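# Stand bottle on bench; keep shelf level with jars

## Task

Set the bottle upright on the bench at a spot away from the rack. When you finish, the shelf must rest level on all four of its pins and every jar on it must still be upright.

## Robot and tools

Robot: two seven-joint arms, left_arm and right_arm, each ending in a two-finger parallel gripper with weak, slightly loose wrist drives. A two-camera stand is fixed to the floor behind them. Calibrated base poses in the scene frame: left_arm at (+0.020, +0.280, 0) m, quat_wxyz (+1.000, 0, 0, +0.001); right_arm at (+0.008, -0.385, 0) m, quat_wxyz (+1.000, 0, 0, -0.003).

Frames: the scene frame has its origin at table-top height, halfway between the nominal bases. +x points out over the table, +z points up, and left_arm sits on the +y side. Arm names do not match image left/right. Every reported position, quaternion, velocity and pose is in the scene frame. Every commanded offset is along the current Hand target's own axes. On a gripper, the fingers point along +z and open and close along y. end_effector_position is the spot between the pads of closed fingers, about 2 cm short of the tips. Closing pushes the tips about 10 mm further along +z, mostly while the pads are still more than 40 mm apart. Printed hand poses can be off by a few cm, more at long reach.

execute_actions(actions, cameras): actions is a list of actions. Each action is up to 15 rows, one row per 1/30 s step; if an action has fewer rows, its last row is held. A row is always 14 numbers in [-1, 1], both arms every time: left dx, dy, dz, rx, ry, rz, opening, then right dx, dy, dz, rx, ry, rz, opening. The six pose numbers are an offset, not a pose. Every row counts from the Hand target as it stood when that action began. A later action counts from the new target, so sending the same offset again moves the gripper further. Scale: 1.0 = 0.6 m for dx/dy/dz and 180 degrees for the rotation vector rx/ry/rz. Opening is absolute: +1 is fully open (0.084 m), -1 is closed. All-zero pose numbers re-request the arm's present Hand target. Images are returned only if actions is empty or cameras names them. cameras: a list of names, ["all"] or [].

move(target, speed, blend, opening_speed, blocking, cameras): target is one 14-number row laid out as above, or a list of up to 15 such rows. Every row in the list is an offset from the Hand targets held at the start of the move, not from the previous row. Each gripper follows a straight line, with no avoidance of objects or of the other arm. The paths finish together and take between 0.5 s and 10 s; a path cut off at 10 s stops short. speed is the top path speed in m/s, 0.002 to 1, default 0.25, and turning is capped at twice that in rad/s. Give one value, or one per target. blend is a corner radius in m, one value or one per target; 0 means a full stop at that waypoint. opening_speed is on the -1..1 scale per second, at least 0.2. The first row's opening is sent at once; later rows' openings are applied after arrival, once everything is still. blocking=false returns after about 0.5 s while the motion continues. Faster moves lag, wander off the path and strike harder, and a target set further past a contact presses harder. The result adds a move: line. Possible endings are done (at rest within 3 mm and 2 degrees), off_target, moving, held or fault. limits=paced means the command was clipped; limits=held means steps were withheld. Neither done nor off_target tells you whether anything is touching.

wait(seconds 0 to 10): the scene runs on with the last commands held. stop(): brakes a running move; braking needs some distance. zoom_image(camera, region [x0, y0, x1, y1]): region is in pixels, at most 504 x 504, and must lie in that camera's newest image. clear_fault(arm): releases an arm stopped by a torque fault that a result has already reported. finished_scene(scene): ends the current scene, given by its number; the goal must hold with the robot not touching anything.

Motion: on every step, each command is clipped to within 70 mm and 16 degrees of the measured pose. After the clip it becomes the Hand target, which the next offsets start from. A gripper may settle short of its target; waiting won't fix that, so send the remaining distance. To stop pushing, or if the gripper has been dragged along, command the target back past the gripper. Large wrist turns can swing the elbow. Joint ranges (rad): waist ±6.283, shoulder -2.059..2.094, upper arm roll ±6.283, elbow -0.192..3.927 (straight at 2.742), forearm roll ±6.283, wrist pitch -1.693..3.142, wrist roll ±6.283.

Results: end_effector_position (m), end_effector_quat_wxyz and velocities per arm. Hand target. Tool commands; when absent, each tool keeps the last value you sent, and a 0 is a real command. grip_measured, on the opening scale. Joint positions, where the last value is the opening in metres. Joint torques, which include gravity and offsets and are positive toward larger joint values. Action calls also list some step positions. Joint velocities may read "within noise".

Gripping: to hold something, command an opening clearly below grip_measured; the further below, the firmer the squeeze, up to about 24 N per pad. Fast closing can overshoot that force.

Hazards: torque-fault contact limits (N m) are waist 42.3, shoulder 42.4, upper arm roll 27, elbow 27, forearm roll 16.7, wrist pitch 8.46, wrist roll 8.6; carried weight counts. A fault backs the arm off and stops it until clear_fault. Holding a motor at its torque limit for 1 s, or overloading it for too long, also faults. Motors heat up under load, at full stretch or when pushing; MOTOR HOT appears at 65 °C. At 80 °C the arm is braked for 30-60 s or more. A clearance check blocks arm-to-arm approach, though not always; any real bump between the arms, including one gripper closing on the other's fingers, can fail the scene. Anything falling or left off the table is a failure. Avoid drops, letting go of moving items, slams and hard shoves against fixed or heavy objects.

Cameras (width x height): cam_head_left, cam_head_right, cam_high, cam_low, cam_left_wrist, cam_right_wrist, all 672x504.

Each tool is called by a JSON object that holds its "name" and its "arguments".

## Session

{"name": "execute_actions", "arguments": {"actions": []}}

{"name": "zoom_image", "arguments": {"camera": "cam_head_left", "region": [240, 120, 440, 340]}}

{"name": "zoom_image", "arguments": {"camera": "cam_high", "region": [220, 160, 480, 400]}}

{"name": "zoom_image", "arguments": {"camera": "cam_low", "region": [200, 60, 460, 310]}}

Scene clock: 0.00 s.
left_arm: end_effector_position=(+0.0744, +0.1847, +0.3625) grip_measured=+1.00 end_effector_quat_wxyz=(+0.031, +0.590, +0.803, -0.076) | right_arm: end_effector_position=(+0.6299, +0.0048, +0.3161) grip_measured=+1.00 end_effector_quat_wxyz=(+0.605, -0.643, -0.322, -0.342)
Joint positions: left_arm=[-0.201 -1.33 -0.091 0.705 -0.283 2.023 -2.221 0.084] | right_arm=[0.276 0.679 -0.016 1.74 1.702 1.291 -1.499 0.084]
Joint velocities: within noise
Joint torques (N m): no reading
Hand target: left_arm +0.0744, +0.1847, +0.3625; +0.031, +0.590, +0.803, -0.076 | right_arm +0.6299, +0.0048, +0.3161; +0.605, -0.643, -0.322, -0.342
Tool commands: left_gripper/opening=+1.0 right_gripper/opening=+1.0

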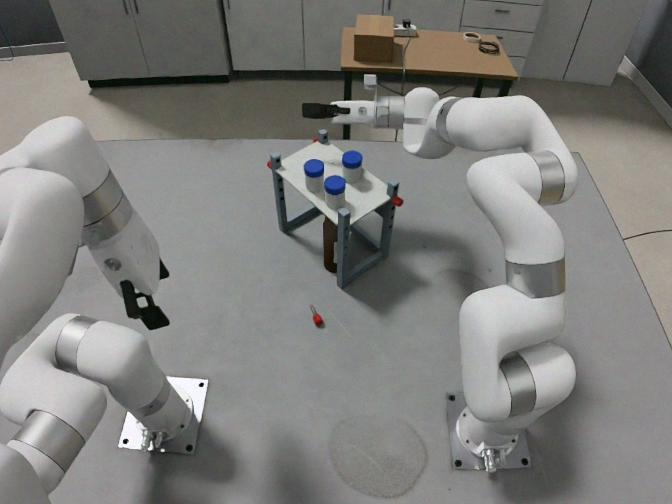

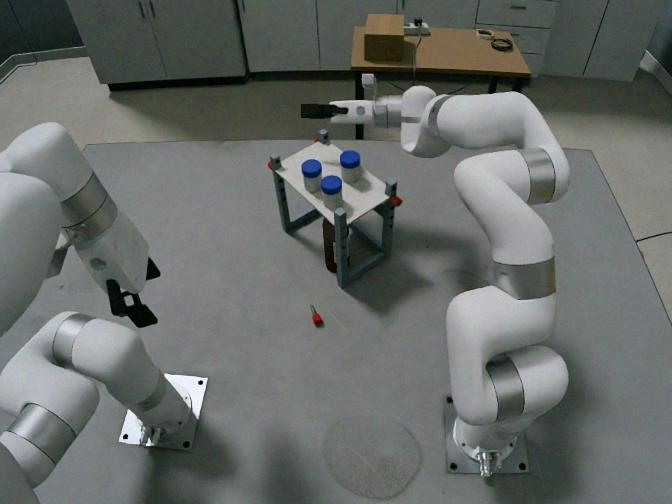

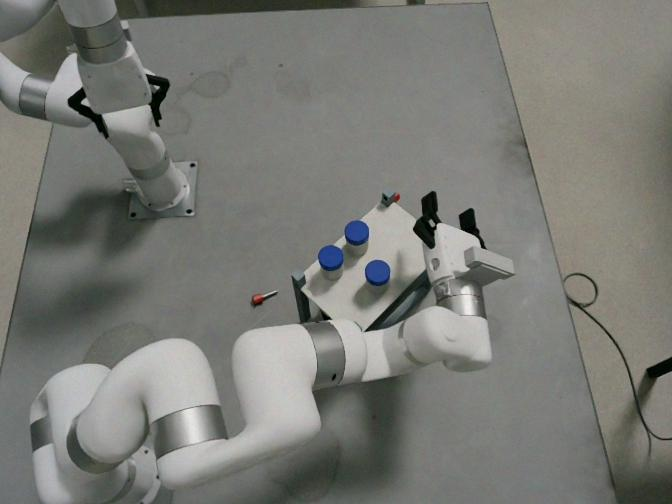

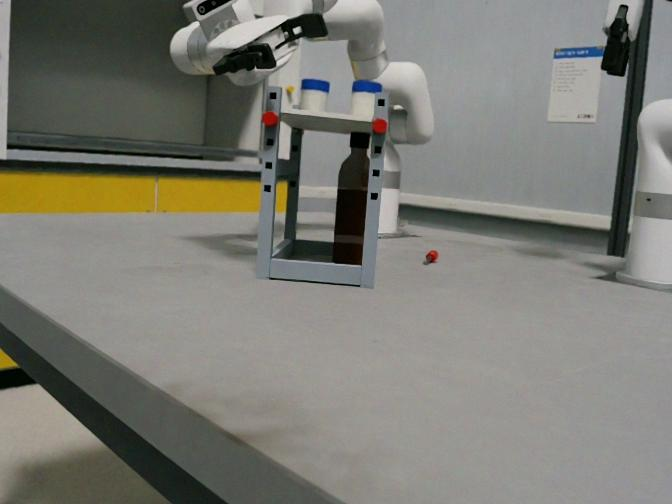

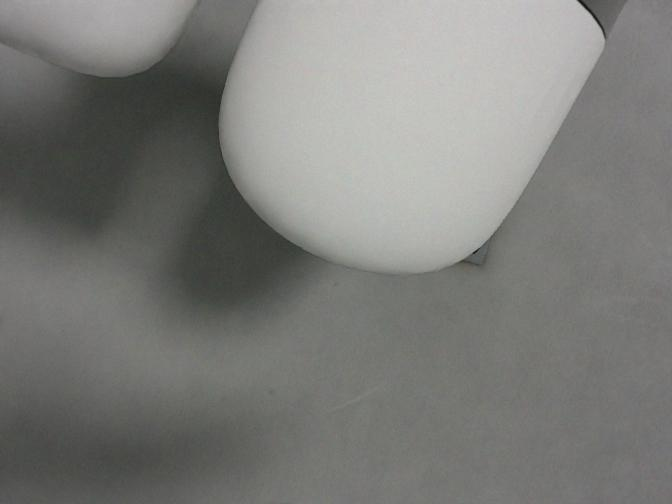

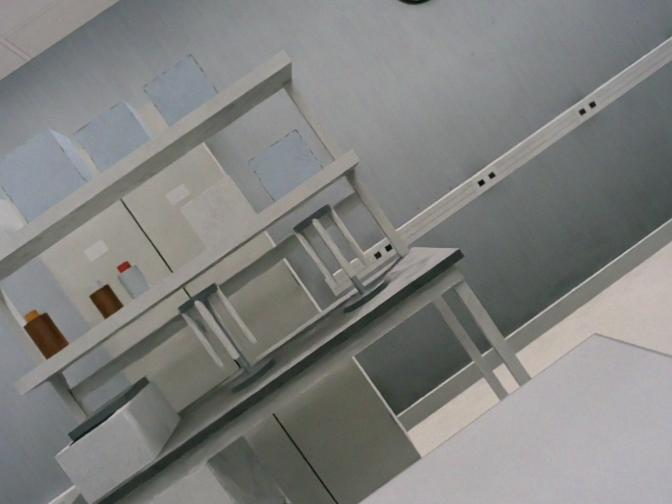

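Scaled by 2.291 from the camera's 672x504 image, which has a finer 960x720 frame.

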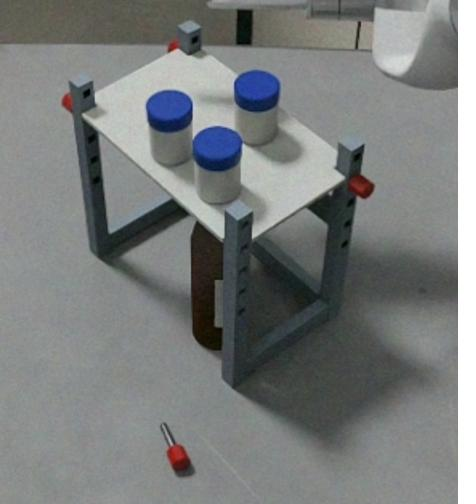

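Scaled by 1.938 from the camera's 672x504 image, which has a finer 960x720 frame.

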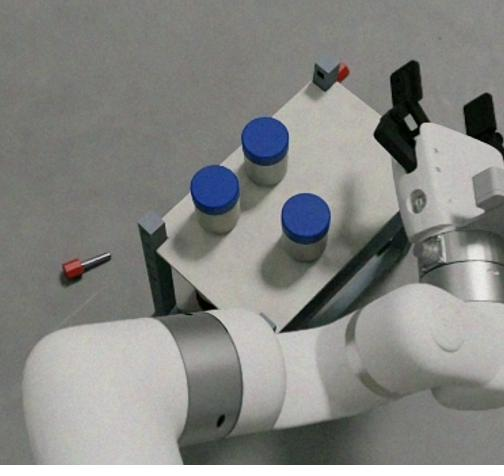

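Scaled by 1.938 from the camera's 672x504 image, which has a finer 960x720 frame.

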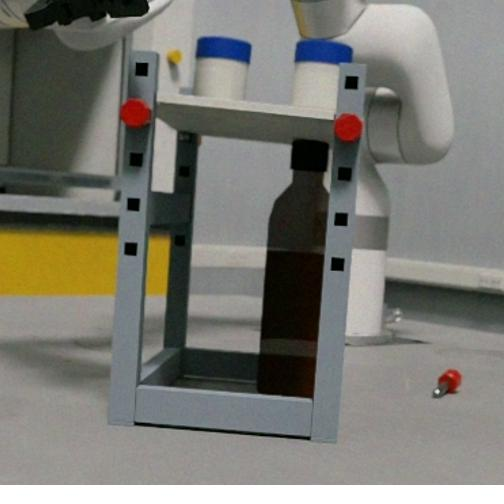

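{"name": "move", "arguments": {"target": [[-0.0525, 0.1871, 0.0942, -0.0095, -0.182, 0.0075, 0.2, 0.1103, -0.1222, -0.2078, 0, 0, 0, 0.2], [-0.1312, 0.4678, 0.2355, -0.0237, -0.4549, 0.0187, 0.2, -0.1258, -0.3457, -0.53, -0.3929, -0.1468, 0.0237, 0.2], [-0.1312, 0.4678, 0.2355, -0.0237, -0.4549, 0.0187, 0.2, -0.6564, -0.3832, -0.1146, -0.3929, -0.1468, 0.0237, 0.2]], "speed": 0.35, "blend": 0.04, "cameras": ["all"]}}

Scene clock: 158.53 s.
left_arm: end_effector_position=(+0.3598, +0.1696, +0.2100) grip_measured=+0.19 end_effector_quat_wxyz=(+0.572, +0.416, +0.572, -0.416) | right_arm: end_effector_position=(+0.2158, -0.0500, +0.1205) grip_measured=+0.19 end_effector_quat_wxyz=(-0.052, +0.939, +0.166, +0.296)
Joint positions: left_arm=[-1.075 -0.969 1.566 0.348 -0.896 0.795 -0.733 0.052] | right_arm=[0.034 -0.65 1.367 0.321 0.568 0.184 0.554 0.052]
Joint torques (N m): left_arm=[-1.83 4.36 -9.83 4.83 0.16 2.01 0.35] | right_arm=[-1.94 1 -5.81 11.62 -0.44 -4.92 0.85]
Hand target: left_arm +0.3598, +0.1696, +0.2100; +0.572, +0.416, +0.572, -0.416 | right_arm +0.2158, -0.0500, +0.1205; -0.052, +0.939, +0.166, +0.296
Off the commanded pose: left_arm 0.000 m, 0 deg | right_arm 0.000 m, 0 deg.
move: done; limits=paced

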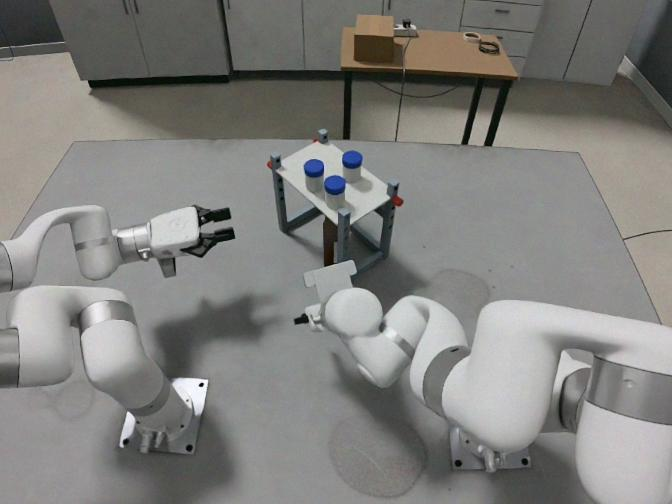

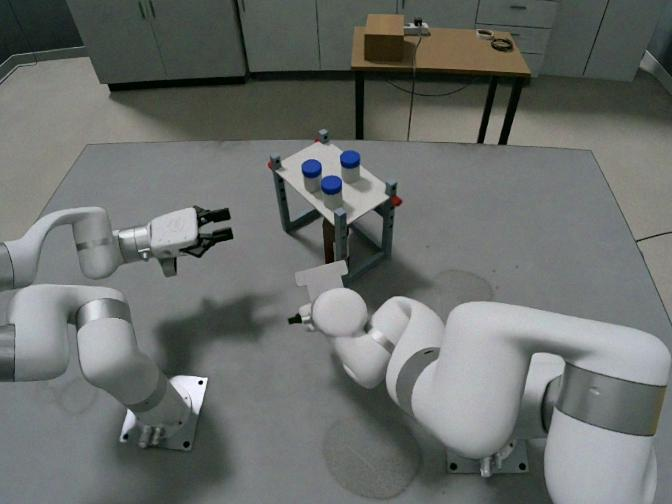

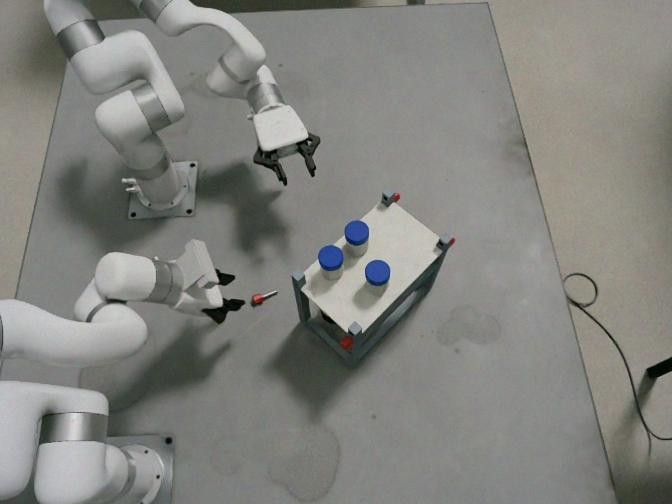

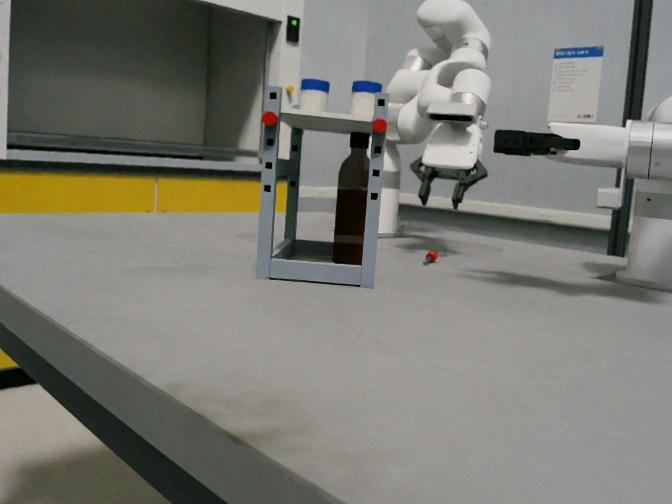

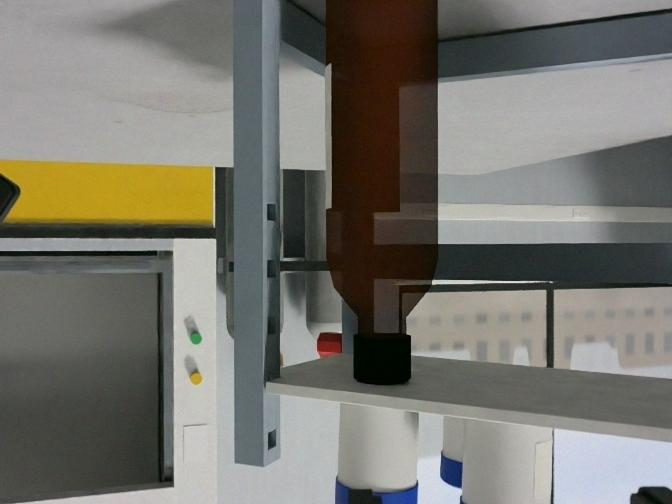

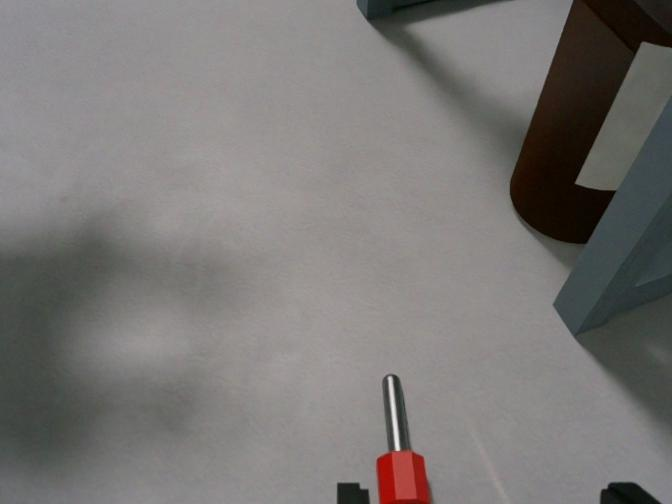

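{"name": "move", "arguments": {"target": [[0, 0, 0, 0, 0, 0, 0.2, -0.0115, -0.0098, 0.0948, 0.0089, 0, -0.0127, 0.1], [0, 0, 0, 0, 0, 0, 0.2, -0.0493, -0.0098, 0.1488, 0.0089, 0, -0.0127, 0.1]], "speed": [0.15, 0.08], "blend": 0.01, "cameras": ["cam_head_left", "cam_low", "cam_right_wrist"]}}

{"name": "zoom_image", "arguments": {"camera": "cam_low", "region": [390, 190, 480, 280]}}

Scene clock: 196.40 s.
left_arm: end_effector_position=(+0.3598, +0.1696, +0.2100) grip_measured=+0.19 end_effector_quat_wxyz=(+0.572, +0.416, +0.572, -0.416) | right_arm: end_effector_position=(+0.2391, -0.0353, +0.0304) grip_measured=+0.09 end_effector_quat_wxyz=(-0.059, +0.935, +0.188, +0.294)
Joint positions: left_arm=[-1.075 -0.969 1.566 0.348 -0.896 0.795 -0.733 0.052] | right_arm=[-0.803 -0.52 2.131 0.375 0.358 -0.257 0.701 0.048]
Joint torques (N m): left_arm=[-1.94 4.1 -9.91 4.77 0.23 2.07 0.35] | right_arm=[-1.53 8.18 -4.78 6.26 -0.07 -4.79 0.82]
Hand target: left_arm +0.3598, +0.1696, +0.2100; +0.572, +0.416, +0.572, -0.416 | right_arm +0.2391, -0.0353, +0.0304; -0.059, +0.935, +0.188, +0.294
Off the commanded pose: left_arm 0.000 m, 0 deg | right_arm 0.000 m, 0 deg.
move: done
Images, in order (width x height): cam_head_left 672x504, cam_low 672x504, cam_right_wrist 672x504.

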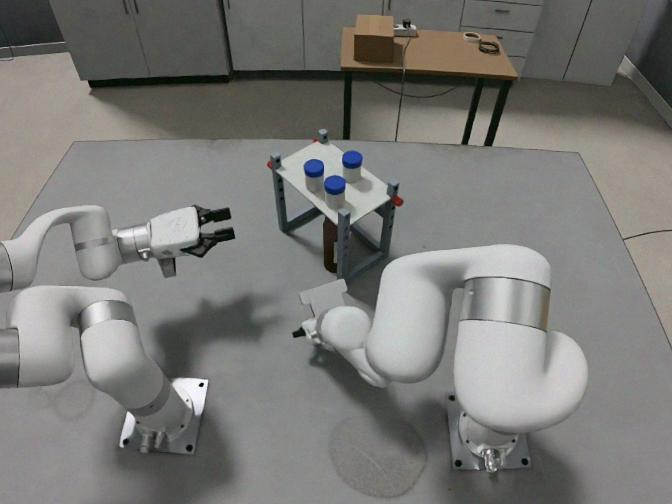

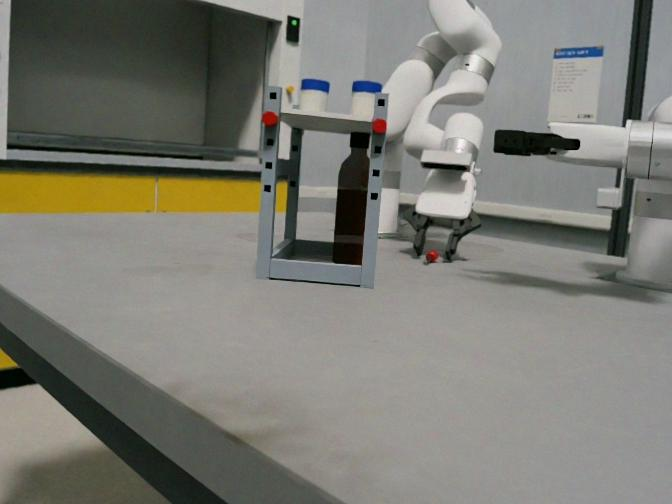

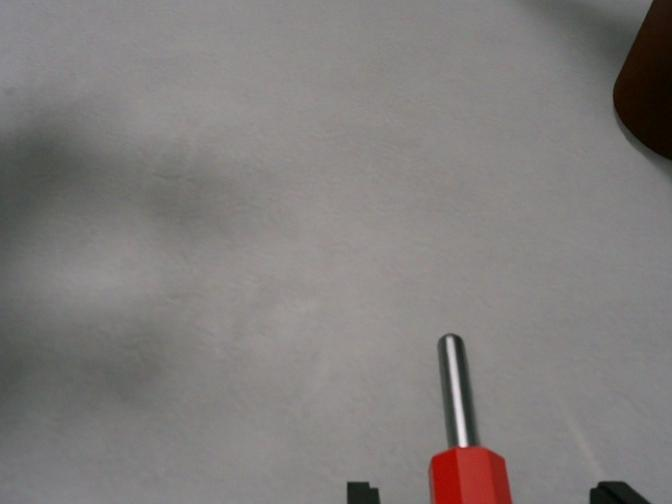

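Scaled by 5.600 from the camera's 672x504 image, which has a finer 960x720 frame.

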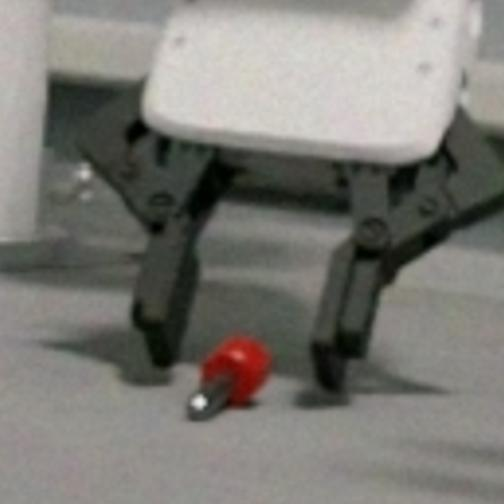

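{"name": "move", "arguments": {"target": [[0, 0, 0, 0, 0, 0, 0.2, 0.0052, -0.0028, 0.0158, 0, 0, 0, 0.1], [0, 0, 0, 0, 0, 0, 0.2, 0.0052, -0.0028, 0.0158, 0, 0, 0, -1.0]], "speed": 0.05, "opening_speed": 1.0, "cameras": ["cam_low", "cam_right_wrist"]}}

{"name": "zoom_image", "arguments": {"camera": "cam_low", "region": [390, 190, 480, 280]}}

{"name": "zoom_image", "arguments": {"camera": "cam_right_wrist", "region": [400, 320, 580, 504]}}

Scene clock: 220.07 s.
left_arm: end_effector_position=(+0.3598, +0.1696, +0.2100) grip_measured=+0.19 end_effector_quat_wxyz=(+0.572, +0.416, +0.572, -0.416) | right_arm: end_effector_position=(+0.2458, -0.0307, +0.0244) grip_measured=-0.60 end_effector_quat_wxyz=(-0.059, +0.935, +0.188, +0.294)
Joint positions: left_arm=[-1.075 -0.969 1.566 0.348 -0.896 0.795 -0.733 0.052] | right_arm=[-0.884 -0.537 2.186 0.401 0.327 -0.274 0.715 0.018]
Joint torques (N m): left_arm=[-1.85 4.32 -10.02 4.72 0.19 1.99 0.27] | right_arm=[-1.44 6.93 -4.42 2.55 0.08 0 0.35]
Hand target: left_arm +0.3598, +0.1696, +0.2100; +0.572, +0.416, +0.572, -0.416 | right_arm +0.2458, -0.0307, +0.0244; -0.059, +0.935, +0.188, +0.294
Off the commanded pose: left_arm 0.000 m, 0 deg | right_arm 0.000 m, 0 deg.
move: done
Images, in order (width x height): cam_low 672x504, cam_right_wrist 672x504.

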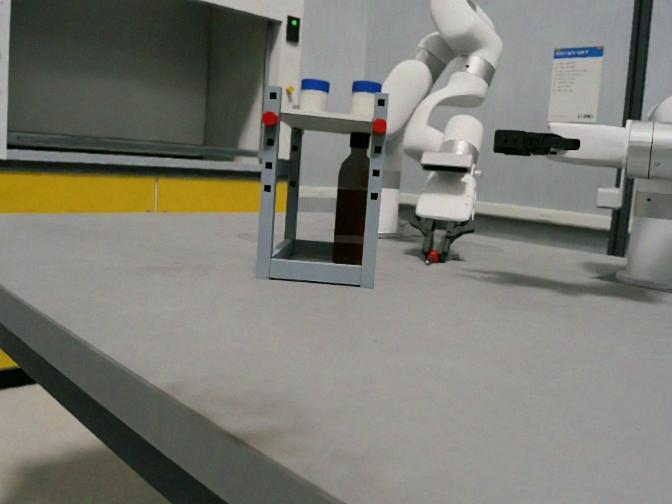

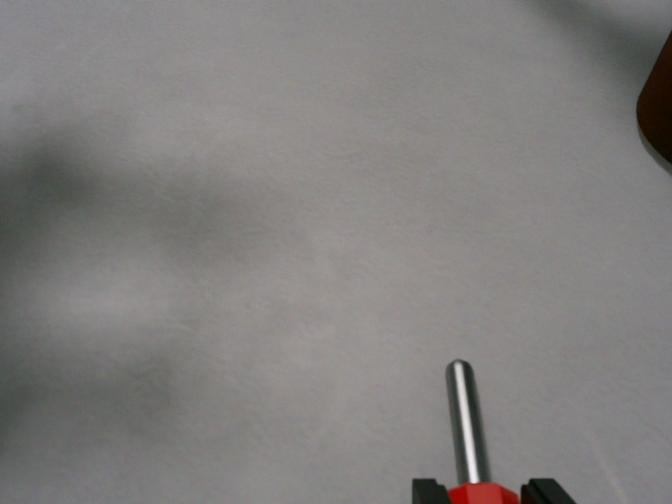

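Scaled by 5.600 from the camera's 672x504 image, which has a finer 960x720 frame.

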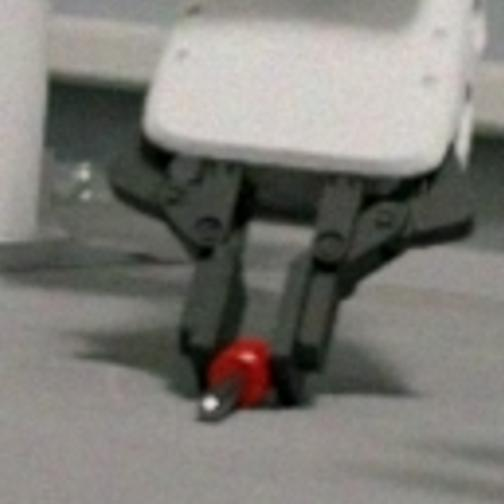

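Scaled by 2.739 from the camera's 672x504 image, which has a finer 960x720 frame.

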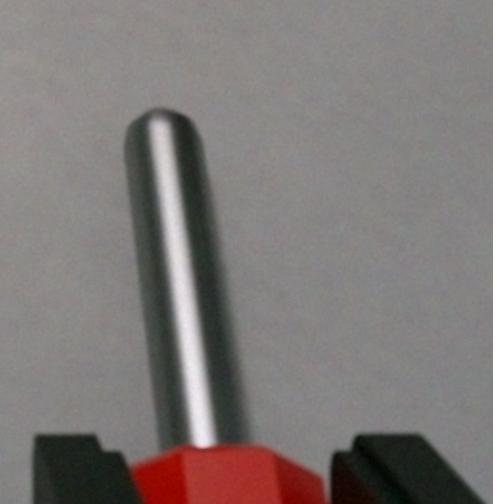

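{"name": "move", "arguments": {"target": [[0, 0, 0, 0, 0, 0, 0.2, 0.048, 0.0397, -0.1292, 0, 0, 0, -1.0], [0, 0, 0, 0, 0, 0, 0.2, 0.2013, 0.2018, -0.278, 0.0676, 0.0137, -0.0921, -1.0]], "speed": [0.15, 0.25], "blend": 0.02, "cameras": ["cam_head_left", "cam_high", "cam_left_wrist", "cam_right_wrist"]}}

{"name": "zoom_image", "arguments": {"camera": "cam_left_wrist", "region": [150, 320, 350, 500]}}

{"name": "zoom_image", "arguments": {"camera": "cam_right_wrist", "region": [380, 180, 560, 380]}}

Scene clock: 253.83 s.
left_arm: end_effector_position=(+0.3598, +0.1696, +0.2100) grip_measured=+0.19 end_effector_quat_wxyz=(+0.572, +0.416, +0.572, -0.416) | right_arm: end_effector_position=(+0.2580, -0.0617, +0.0984) grip_measured=-0.60 end_effector_quat_wxyz=(-0.093, +0.917, +0.212, +0.326)
Joint positions: left_arm=[-1.075 -0.969 1.566 0.348 -0.896 0.795 -0.733 0.052] | right_arm=[-0.341 -0.347 1.621 0.252 0.575 -0.292 0.314 0.018]
Joint torques (N m): left_arm=[-1.82 4.3 -10.06 4.74 0.06 2.02 0.36] | right_arm=[-1.14 0.81 -2.92 10.81 -0.32 -4.45 0.91]
Hand target: left_arm +0.3598, +0.1696, +0.2100; +0.572, +0.416, +0.572, -0.416 | right_arm +0.2580, -0.0616, +0.0985; -0.093, +0.916, +0.212, +0.326 (not the last commanded pose)
Off the commanded pose: left_arm 0.000 m, 0 deg | right_arm 0.158 m, 17 deg.
led back after a hold (right arm): the arm was led back toward your command in small steps, so it may still be short of it.
move: held (right_arm; a check stopped the path); path passed 1 of 2 targets; limits=held
pose unreachable (right arm): on one or more control steps of this call, first in action 0 (counted from 0), this arm could not follow its commanded pose, so it was not sent that pose on those steps. It may still have moved: this result reports where it is.
cause: moving toward the commanded pose would bring two parts of the arm too close to each other (joints 3 (upper arm roll) to 5 (forearm roll) lie between them).
Images, in order (width x height): cam_head_left 672x504, cam_high 672x504, cam_left_wrist 672x504, cam_right_wrist 672x504.

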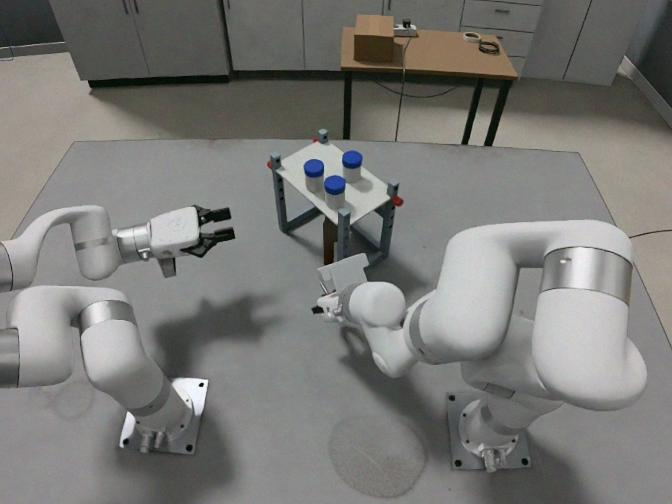

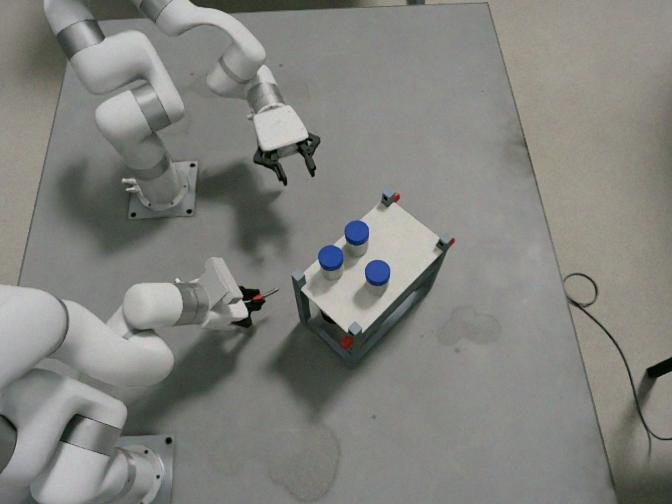

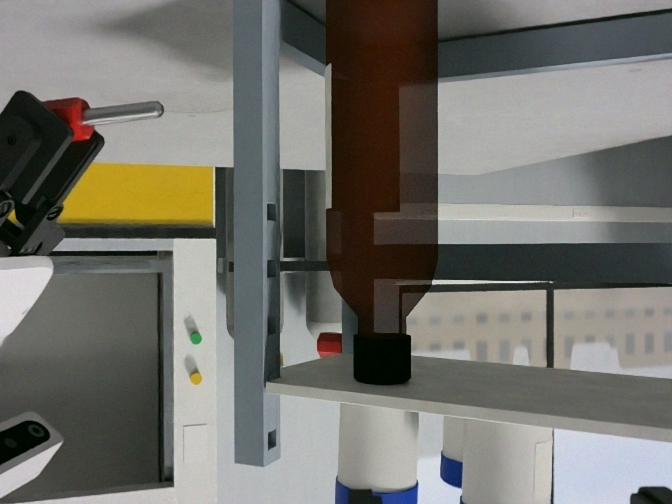

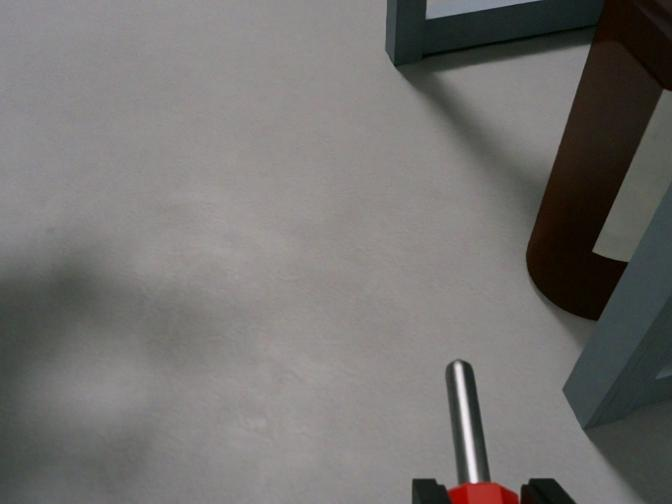

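Scaled by 2.520 from the camera's 672x504 image, which has a finer 960x720 frame.

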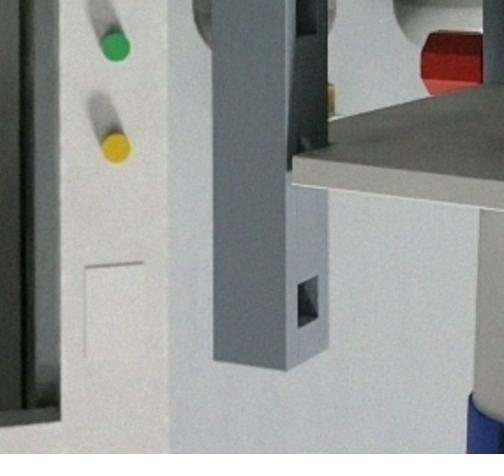

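Scaled by 2.520 from the camera's 672x504 image, which has a finer 960x720 frame.

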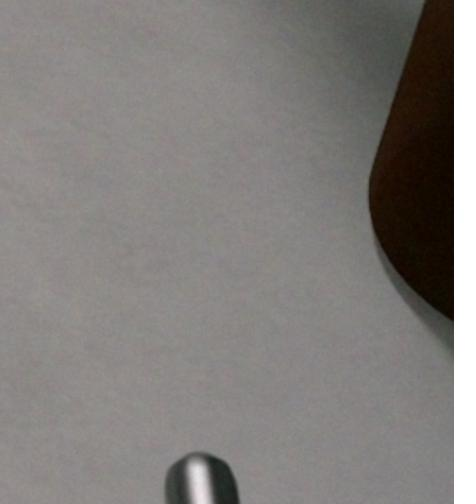

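{"name": "move", "arguments": {"target": [0, 0, 0, 0, 0, 0, 0.2, 0.1463, 0.3702, -0.2658, 0.107, -0.0141, -0.1502, -1.0], "speed": 0.25, "cameras": ["cam_head_left"]}}

Scene clock: 324.97 s.
left_arm: end_effector_position=(+0.3598, +0.1696, +0.2100) grip_measured=+0.19 end_effector_quat_wxyz=(+0.572, +0.416, +0.572, -0.416) | right_arm: end_effector_position=(+0.2589, -0.0635, +0.0997) grip_measured=-0.60 end_effector_quat_wxyz=(-0.093, +0.916, +0.214, +0.327)
Joint positions: left_arm=[-1.075 -0.969 1.566 0.348 -0.896 0.795 -0.733 0.052] | right_arm=[-0.326 -0.338 1.601 0.248 0.583 -0.297 0.294 0.018]
Joint torques (N m): left_arm=[-1.91 4.26 -10 4.79 0.07 1.98 0.3] | right_arm=[-1.54 0.55 -3.18 10.91 -0.4 -2.75 0.84]
Hand target: left_arm +0.3598, +0.1696, +0.2100; +0.572, +0.416, +0.572, -0.416 | right_arm +0.2589, -0.0635, +0.0997; -0.094, +0.916, +0.214, +0.327 (not the last commanded pose)
Off the commanded pose: left_arm 0.000 m, 0 deg | right_arm 0.285 m, 33 deg.
move: held (right_arm; a check stopped the path); limits=held
pose unreachable (right arm): on one or more control steps of this call, first in action 0 (counted from 0), this arm could not follow its commanded pose, so it was not sent that pose on those steps. It may still have moved: this result reports where it is.
cause: moving toward the commanded pose would bring two parts of the arm too close to each other (joints 3 (upper arm roll) to 5 (forearm roll) lie between them).
Images, in order (width x height): cam_head_left 672x504.

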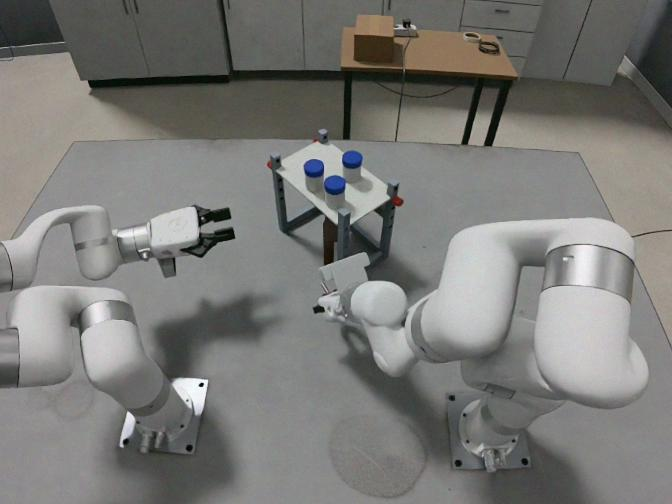

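{"name": "move", "arguments": {"target": [[0, 0, 0, 0, 0, 0, 0.2, -0.0202, -0.0537, -0.0598, -0.0315, -0.0256, 0.0245, -1.0], [0, 0, 0, 0, 0, 0, 0.2, 0.3317, 0.4432, -0.3512, -0.0315, -0.0256, 0.0245, -1.0]], "speed": 0.2, "blend": 0.01, "cameras": ["cam_head_left"]}}

Scene clock: 358.93 s.
left_arm: end_effector_position=(+0.3598, +0.1696, +0.2100) grip_measured=+0.19 end_effector_quat_wxyz=(+0.572, +0.416, +0.572, -0.416) | right_arm: end_effector_position=(+0.4000, -0.3000, +0.3804) grip_measured=-0.60 end_effector_quat_wxyz=(-0.052, +0.939, +0.166, +0.296)
Joint positions: left_arm=[-1.075 -0.969 1.566 0.348 -0.896 0.795 -0.733 0.052] | right_arm=[-0.116 -0.741 0.212 0.703 0.393 0.865 -0.44 0.018]
Joint torques (N m): left_arm=[-1.53 4.3 -10.15 4.73 -0.08 1.96 0.24] | right_arm=[-1.39 -2.14 -2.56 19.66 -0.53 -1.76 -0.71]
Hand target: left_arm +0.3598, +0.1696, +0.2100; +0.572, +0.416, +0.572, -0.416 | right_arm +0.4001, -0.3001, +0.3805; -0.052, +0.939, +0.166, +0.296
Off the commanded pose: left_arm 0.000 m, 0 deg | right_arm 0.000 m, 0 deg.
move: done
Images, in order (width x height): cam_head_left 672x504.

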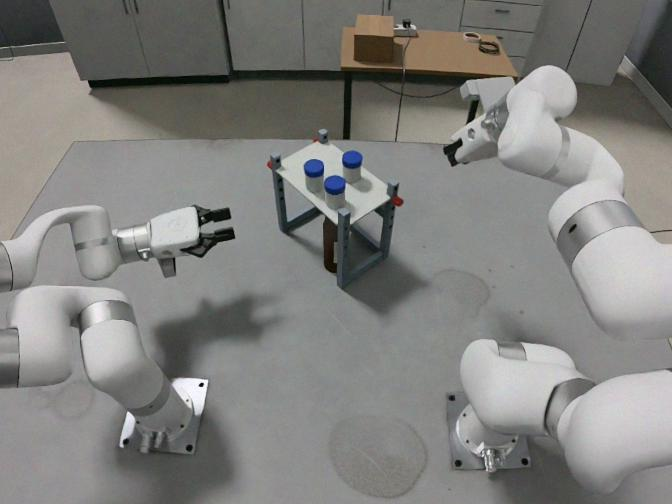

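{"name": "move", "arguments": {"target": [0, 0, 0, 0, 0, 0, 0.2, -0.2034, -0.3084, 0.1632, 0.0768, 0.0137, -0.1047, -1.0], "speed": 0.2, "cameras": ["cam_high", "cam_left_wrist", "cam_right_wrist"]}}

{"name": "zoom_image", "arguments": {"camera": "cam_left_wrist", "region": [150, 320, 330, 500]}}

{"name": "zoom_image", "arguments": {"camera": "cam_right_wrist", "region": [380, 180, 560, 380]}}

Scene clock: 379.73 s.
left_arm: end_effector_position=(+0.3598, +0.1696, +0.2100) grip_measured=+0.19 end_effector_quat_wxyz=(+0.572, +0.416, +0.572, -0.416) | right_arm: end_effector_position=(+0.2955, -0.1413, +0.2301) grip_measured=-0.60 end_effector_quat_wxyz=(-0.119, +0.880, +0.350, +0.298)
Joint positions: left_arm=[-1.075 -0.969 1.566 0.348 -0.896 0.795 -0.733 0.052] | right_arm=[0.351 -0.79 0.441 0.258 0.786 0.427 -0.618 0.018]
Joint torques (N m): left_arm=[-1.54 4.39 -10.1 4.79 -0.11 1.99 0.18] | right_arm=[1.33 -1.58 -3.12 18.55 0.53 -5.14 -0.52]
Hand target: left_arm +0.3598, +0.1696, +0.2100; +0.572, +0.416, +0.572, -0.416 | right_arm +0.2955, -0.1413, +0.2301; -0.119, +0.880, +0.350, +0.298
Off the commanded pose: left_arm 0.000 m, 0 deg | right_arm 0.000 m, 0 deg.
move: done
Images, in order (width x height): cam_high 672x504, cam_left_wrist 672x504, cam_right_wrist 672x504.

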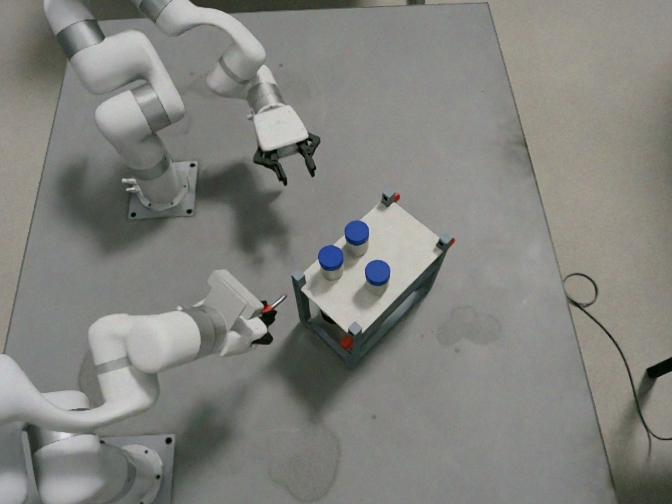

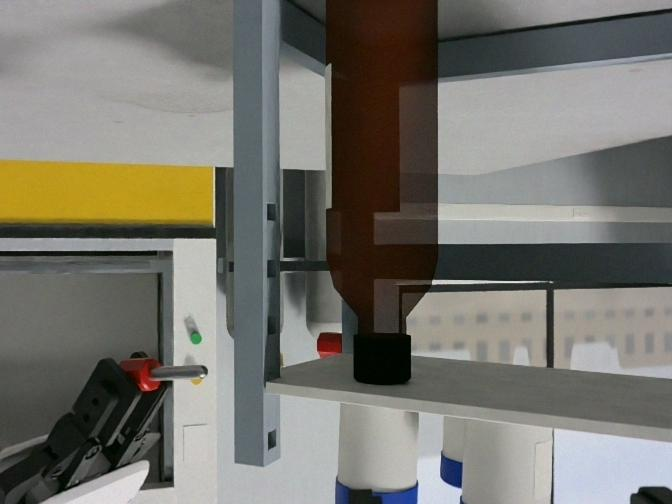

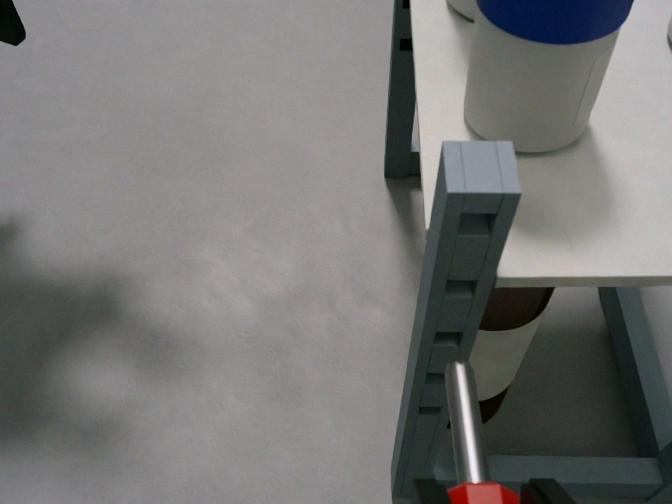

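Scaled by 2.800 from the camera's 672x504 image, which has a finer 960x720 frame.

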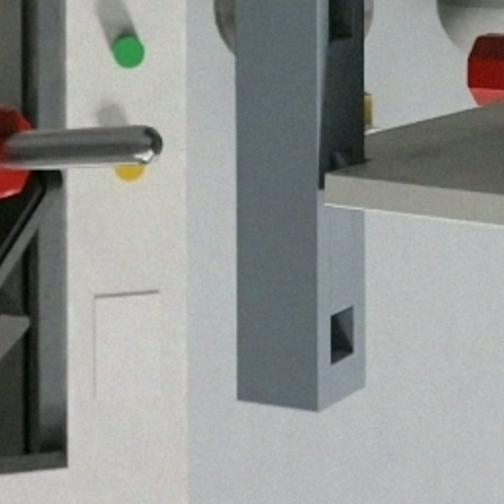

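Scaled by 2.520 from the camera's 672x504 image, which has a finer 960x720 frame.

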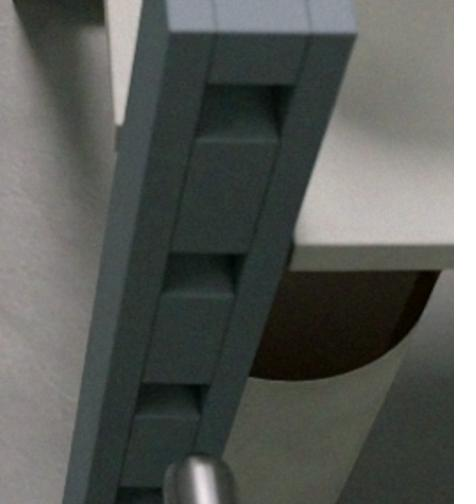

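{"name": "zoom_image", "arguments": {"camera": "cam_left_wrist", "region": [110, 330, 290, 410]}}

{"name": "zoom_image", "arguments": {"camera": "cam_right_wrist", "region": [400, 340, 560, 504]}}

Scaled by 2.800 from the camera's 672x504 image, which has a finer 960x720 frame.

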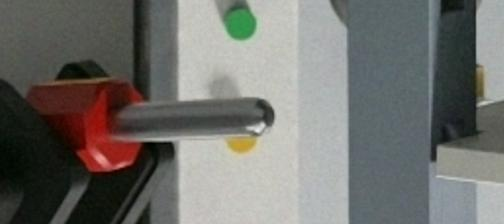

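Scaled by 3.073 from the camera's 672x504 image, which has a finer 960x720 frame.

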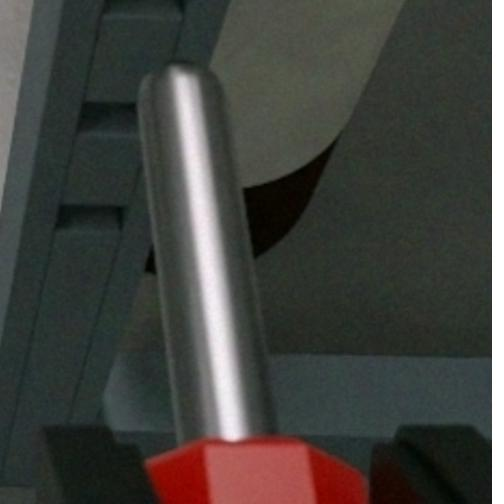

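{"name": "move", "arguments": {"target": [[0, 0, 0, 0, 0, 0, 0.2, 0.0221, 0.003, 0.0191, 0, 0, 0, -1.0], [0, 0, 0, 0, 0, 0, 0.2, 0.0221, 0.003, 0.0191, 0, 0.0222, 0, -1.0]], "speed": 0.1, "blend": 0.003, "cameras": ["cam_left_wrist", "cam_right_wrist"]}}

{"name": "zoom_image", "arguments": {"camera": "cam_left_wrist", "region": [160, 330, 300, 450]}}

{"name": "zoom_image", "arguments": {"camera": "cam_right_wrist", "region": [400, 230, 540, 380]}}

Scene clock: 582.10 s.
left_arm: end_effector_position=(+0.3598, +0.1696, +0.2100) grip_measured=+0.19 end_effector_quat_wxyz=(+0.572, +0.416, +0.572, -0.416) | right_arm: end_effector_position=(+0.3095, -0.1306, +0.2291) grip_measured=-0.60 end_effector_quat_wxyz=(-0.131, +0.869, +0.346, +0.329)
Joint positions: left_arm=[-1.075 -0.969 1.566 0.348 -0.896 0.795 -0.733 0.052] | right_arm=[0.422 -0.689 0.417 0.263 0.889 0.261 -0.707 0.018]
Joint torques (N m): left_arm=[-1.75 4.42 -10.13 4.64 -0.2 1.92 0.16] | right_arm=[1.29 -2.36 -2.5 15.9 -0.35 -4.93 -0.76]
Hand target: left_arm +0.3598, +0.1696, +0.2100; +0.572, +0.416, +0.572, -0.416 | right_arm +0.3095, -0.1306, +0.2291; -0.131, +0.869, +0.346, +0.329
Off the commanded pose: left_arm 0.000 m, 0 deg | right_arm 0.000 m, 0 deg.
move: done
Images, in order (width x height): cam_left_wrist 672x504, cam_right_wrist 672x504.

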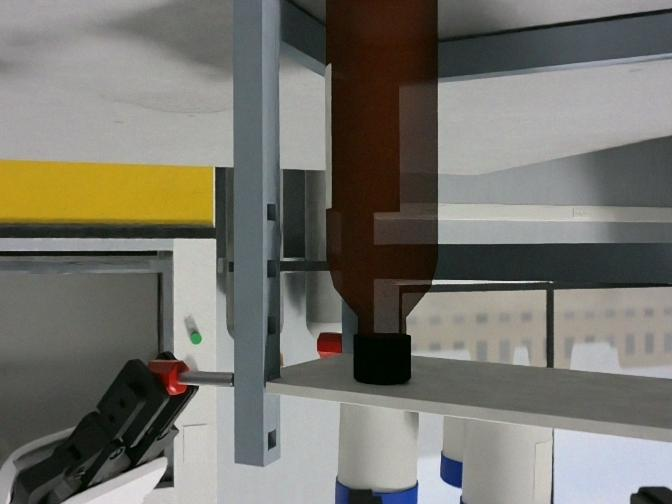

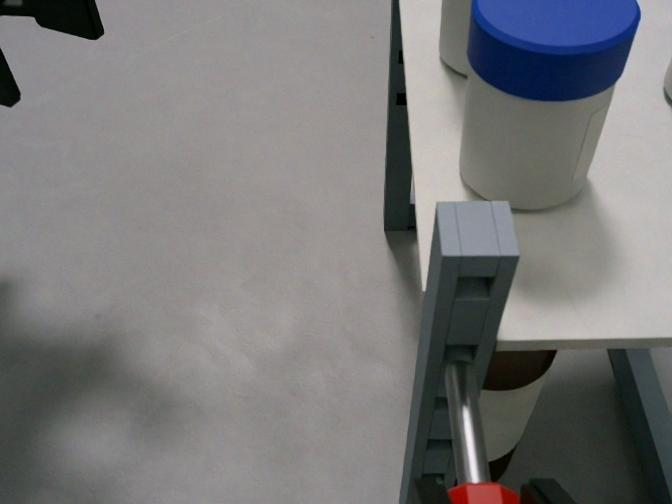

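Scaled by 3.600 from the camera's 672x504 image, which has a finer 960x720 frame.

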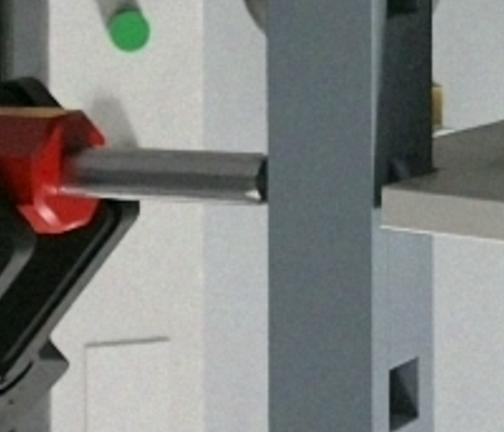

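Scaled by 3.360 from the camera's 672x504 image, which has a finer 960x720 frame.

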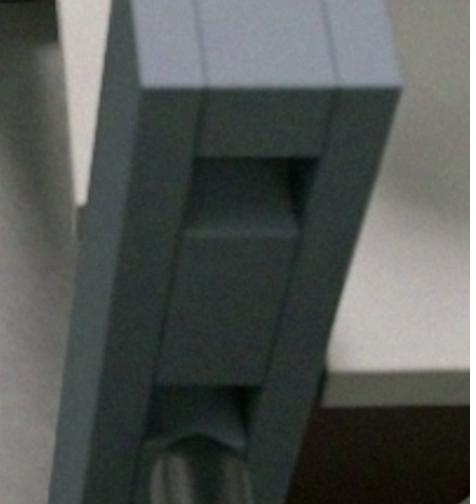

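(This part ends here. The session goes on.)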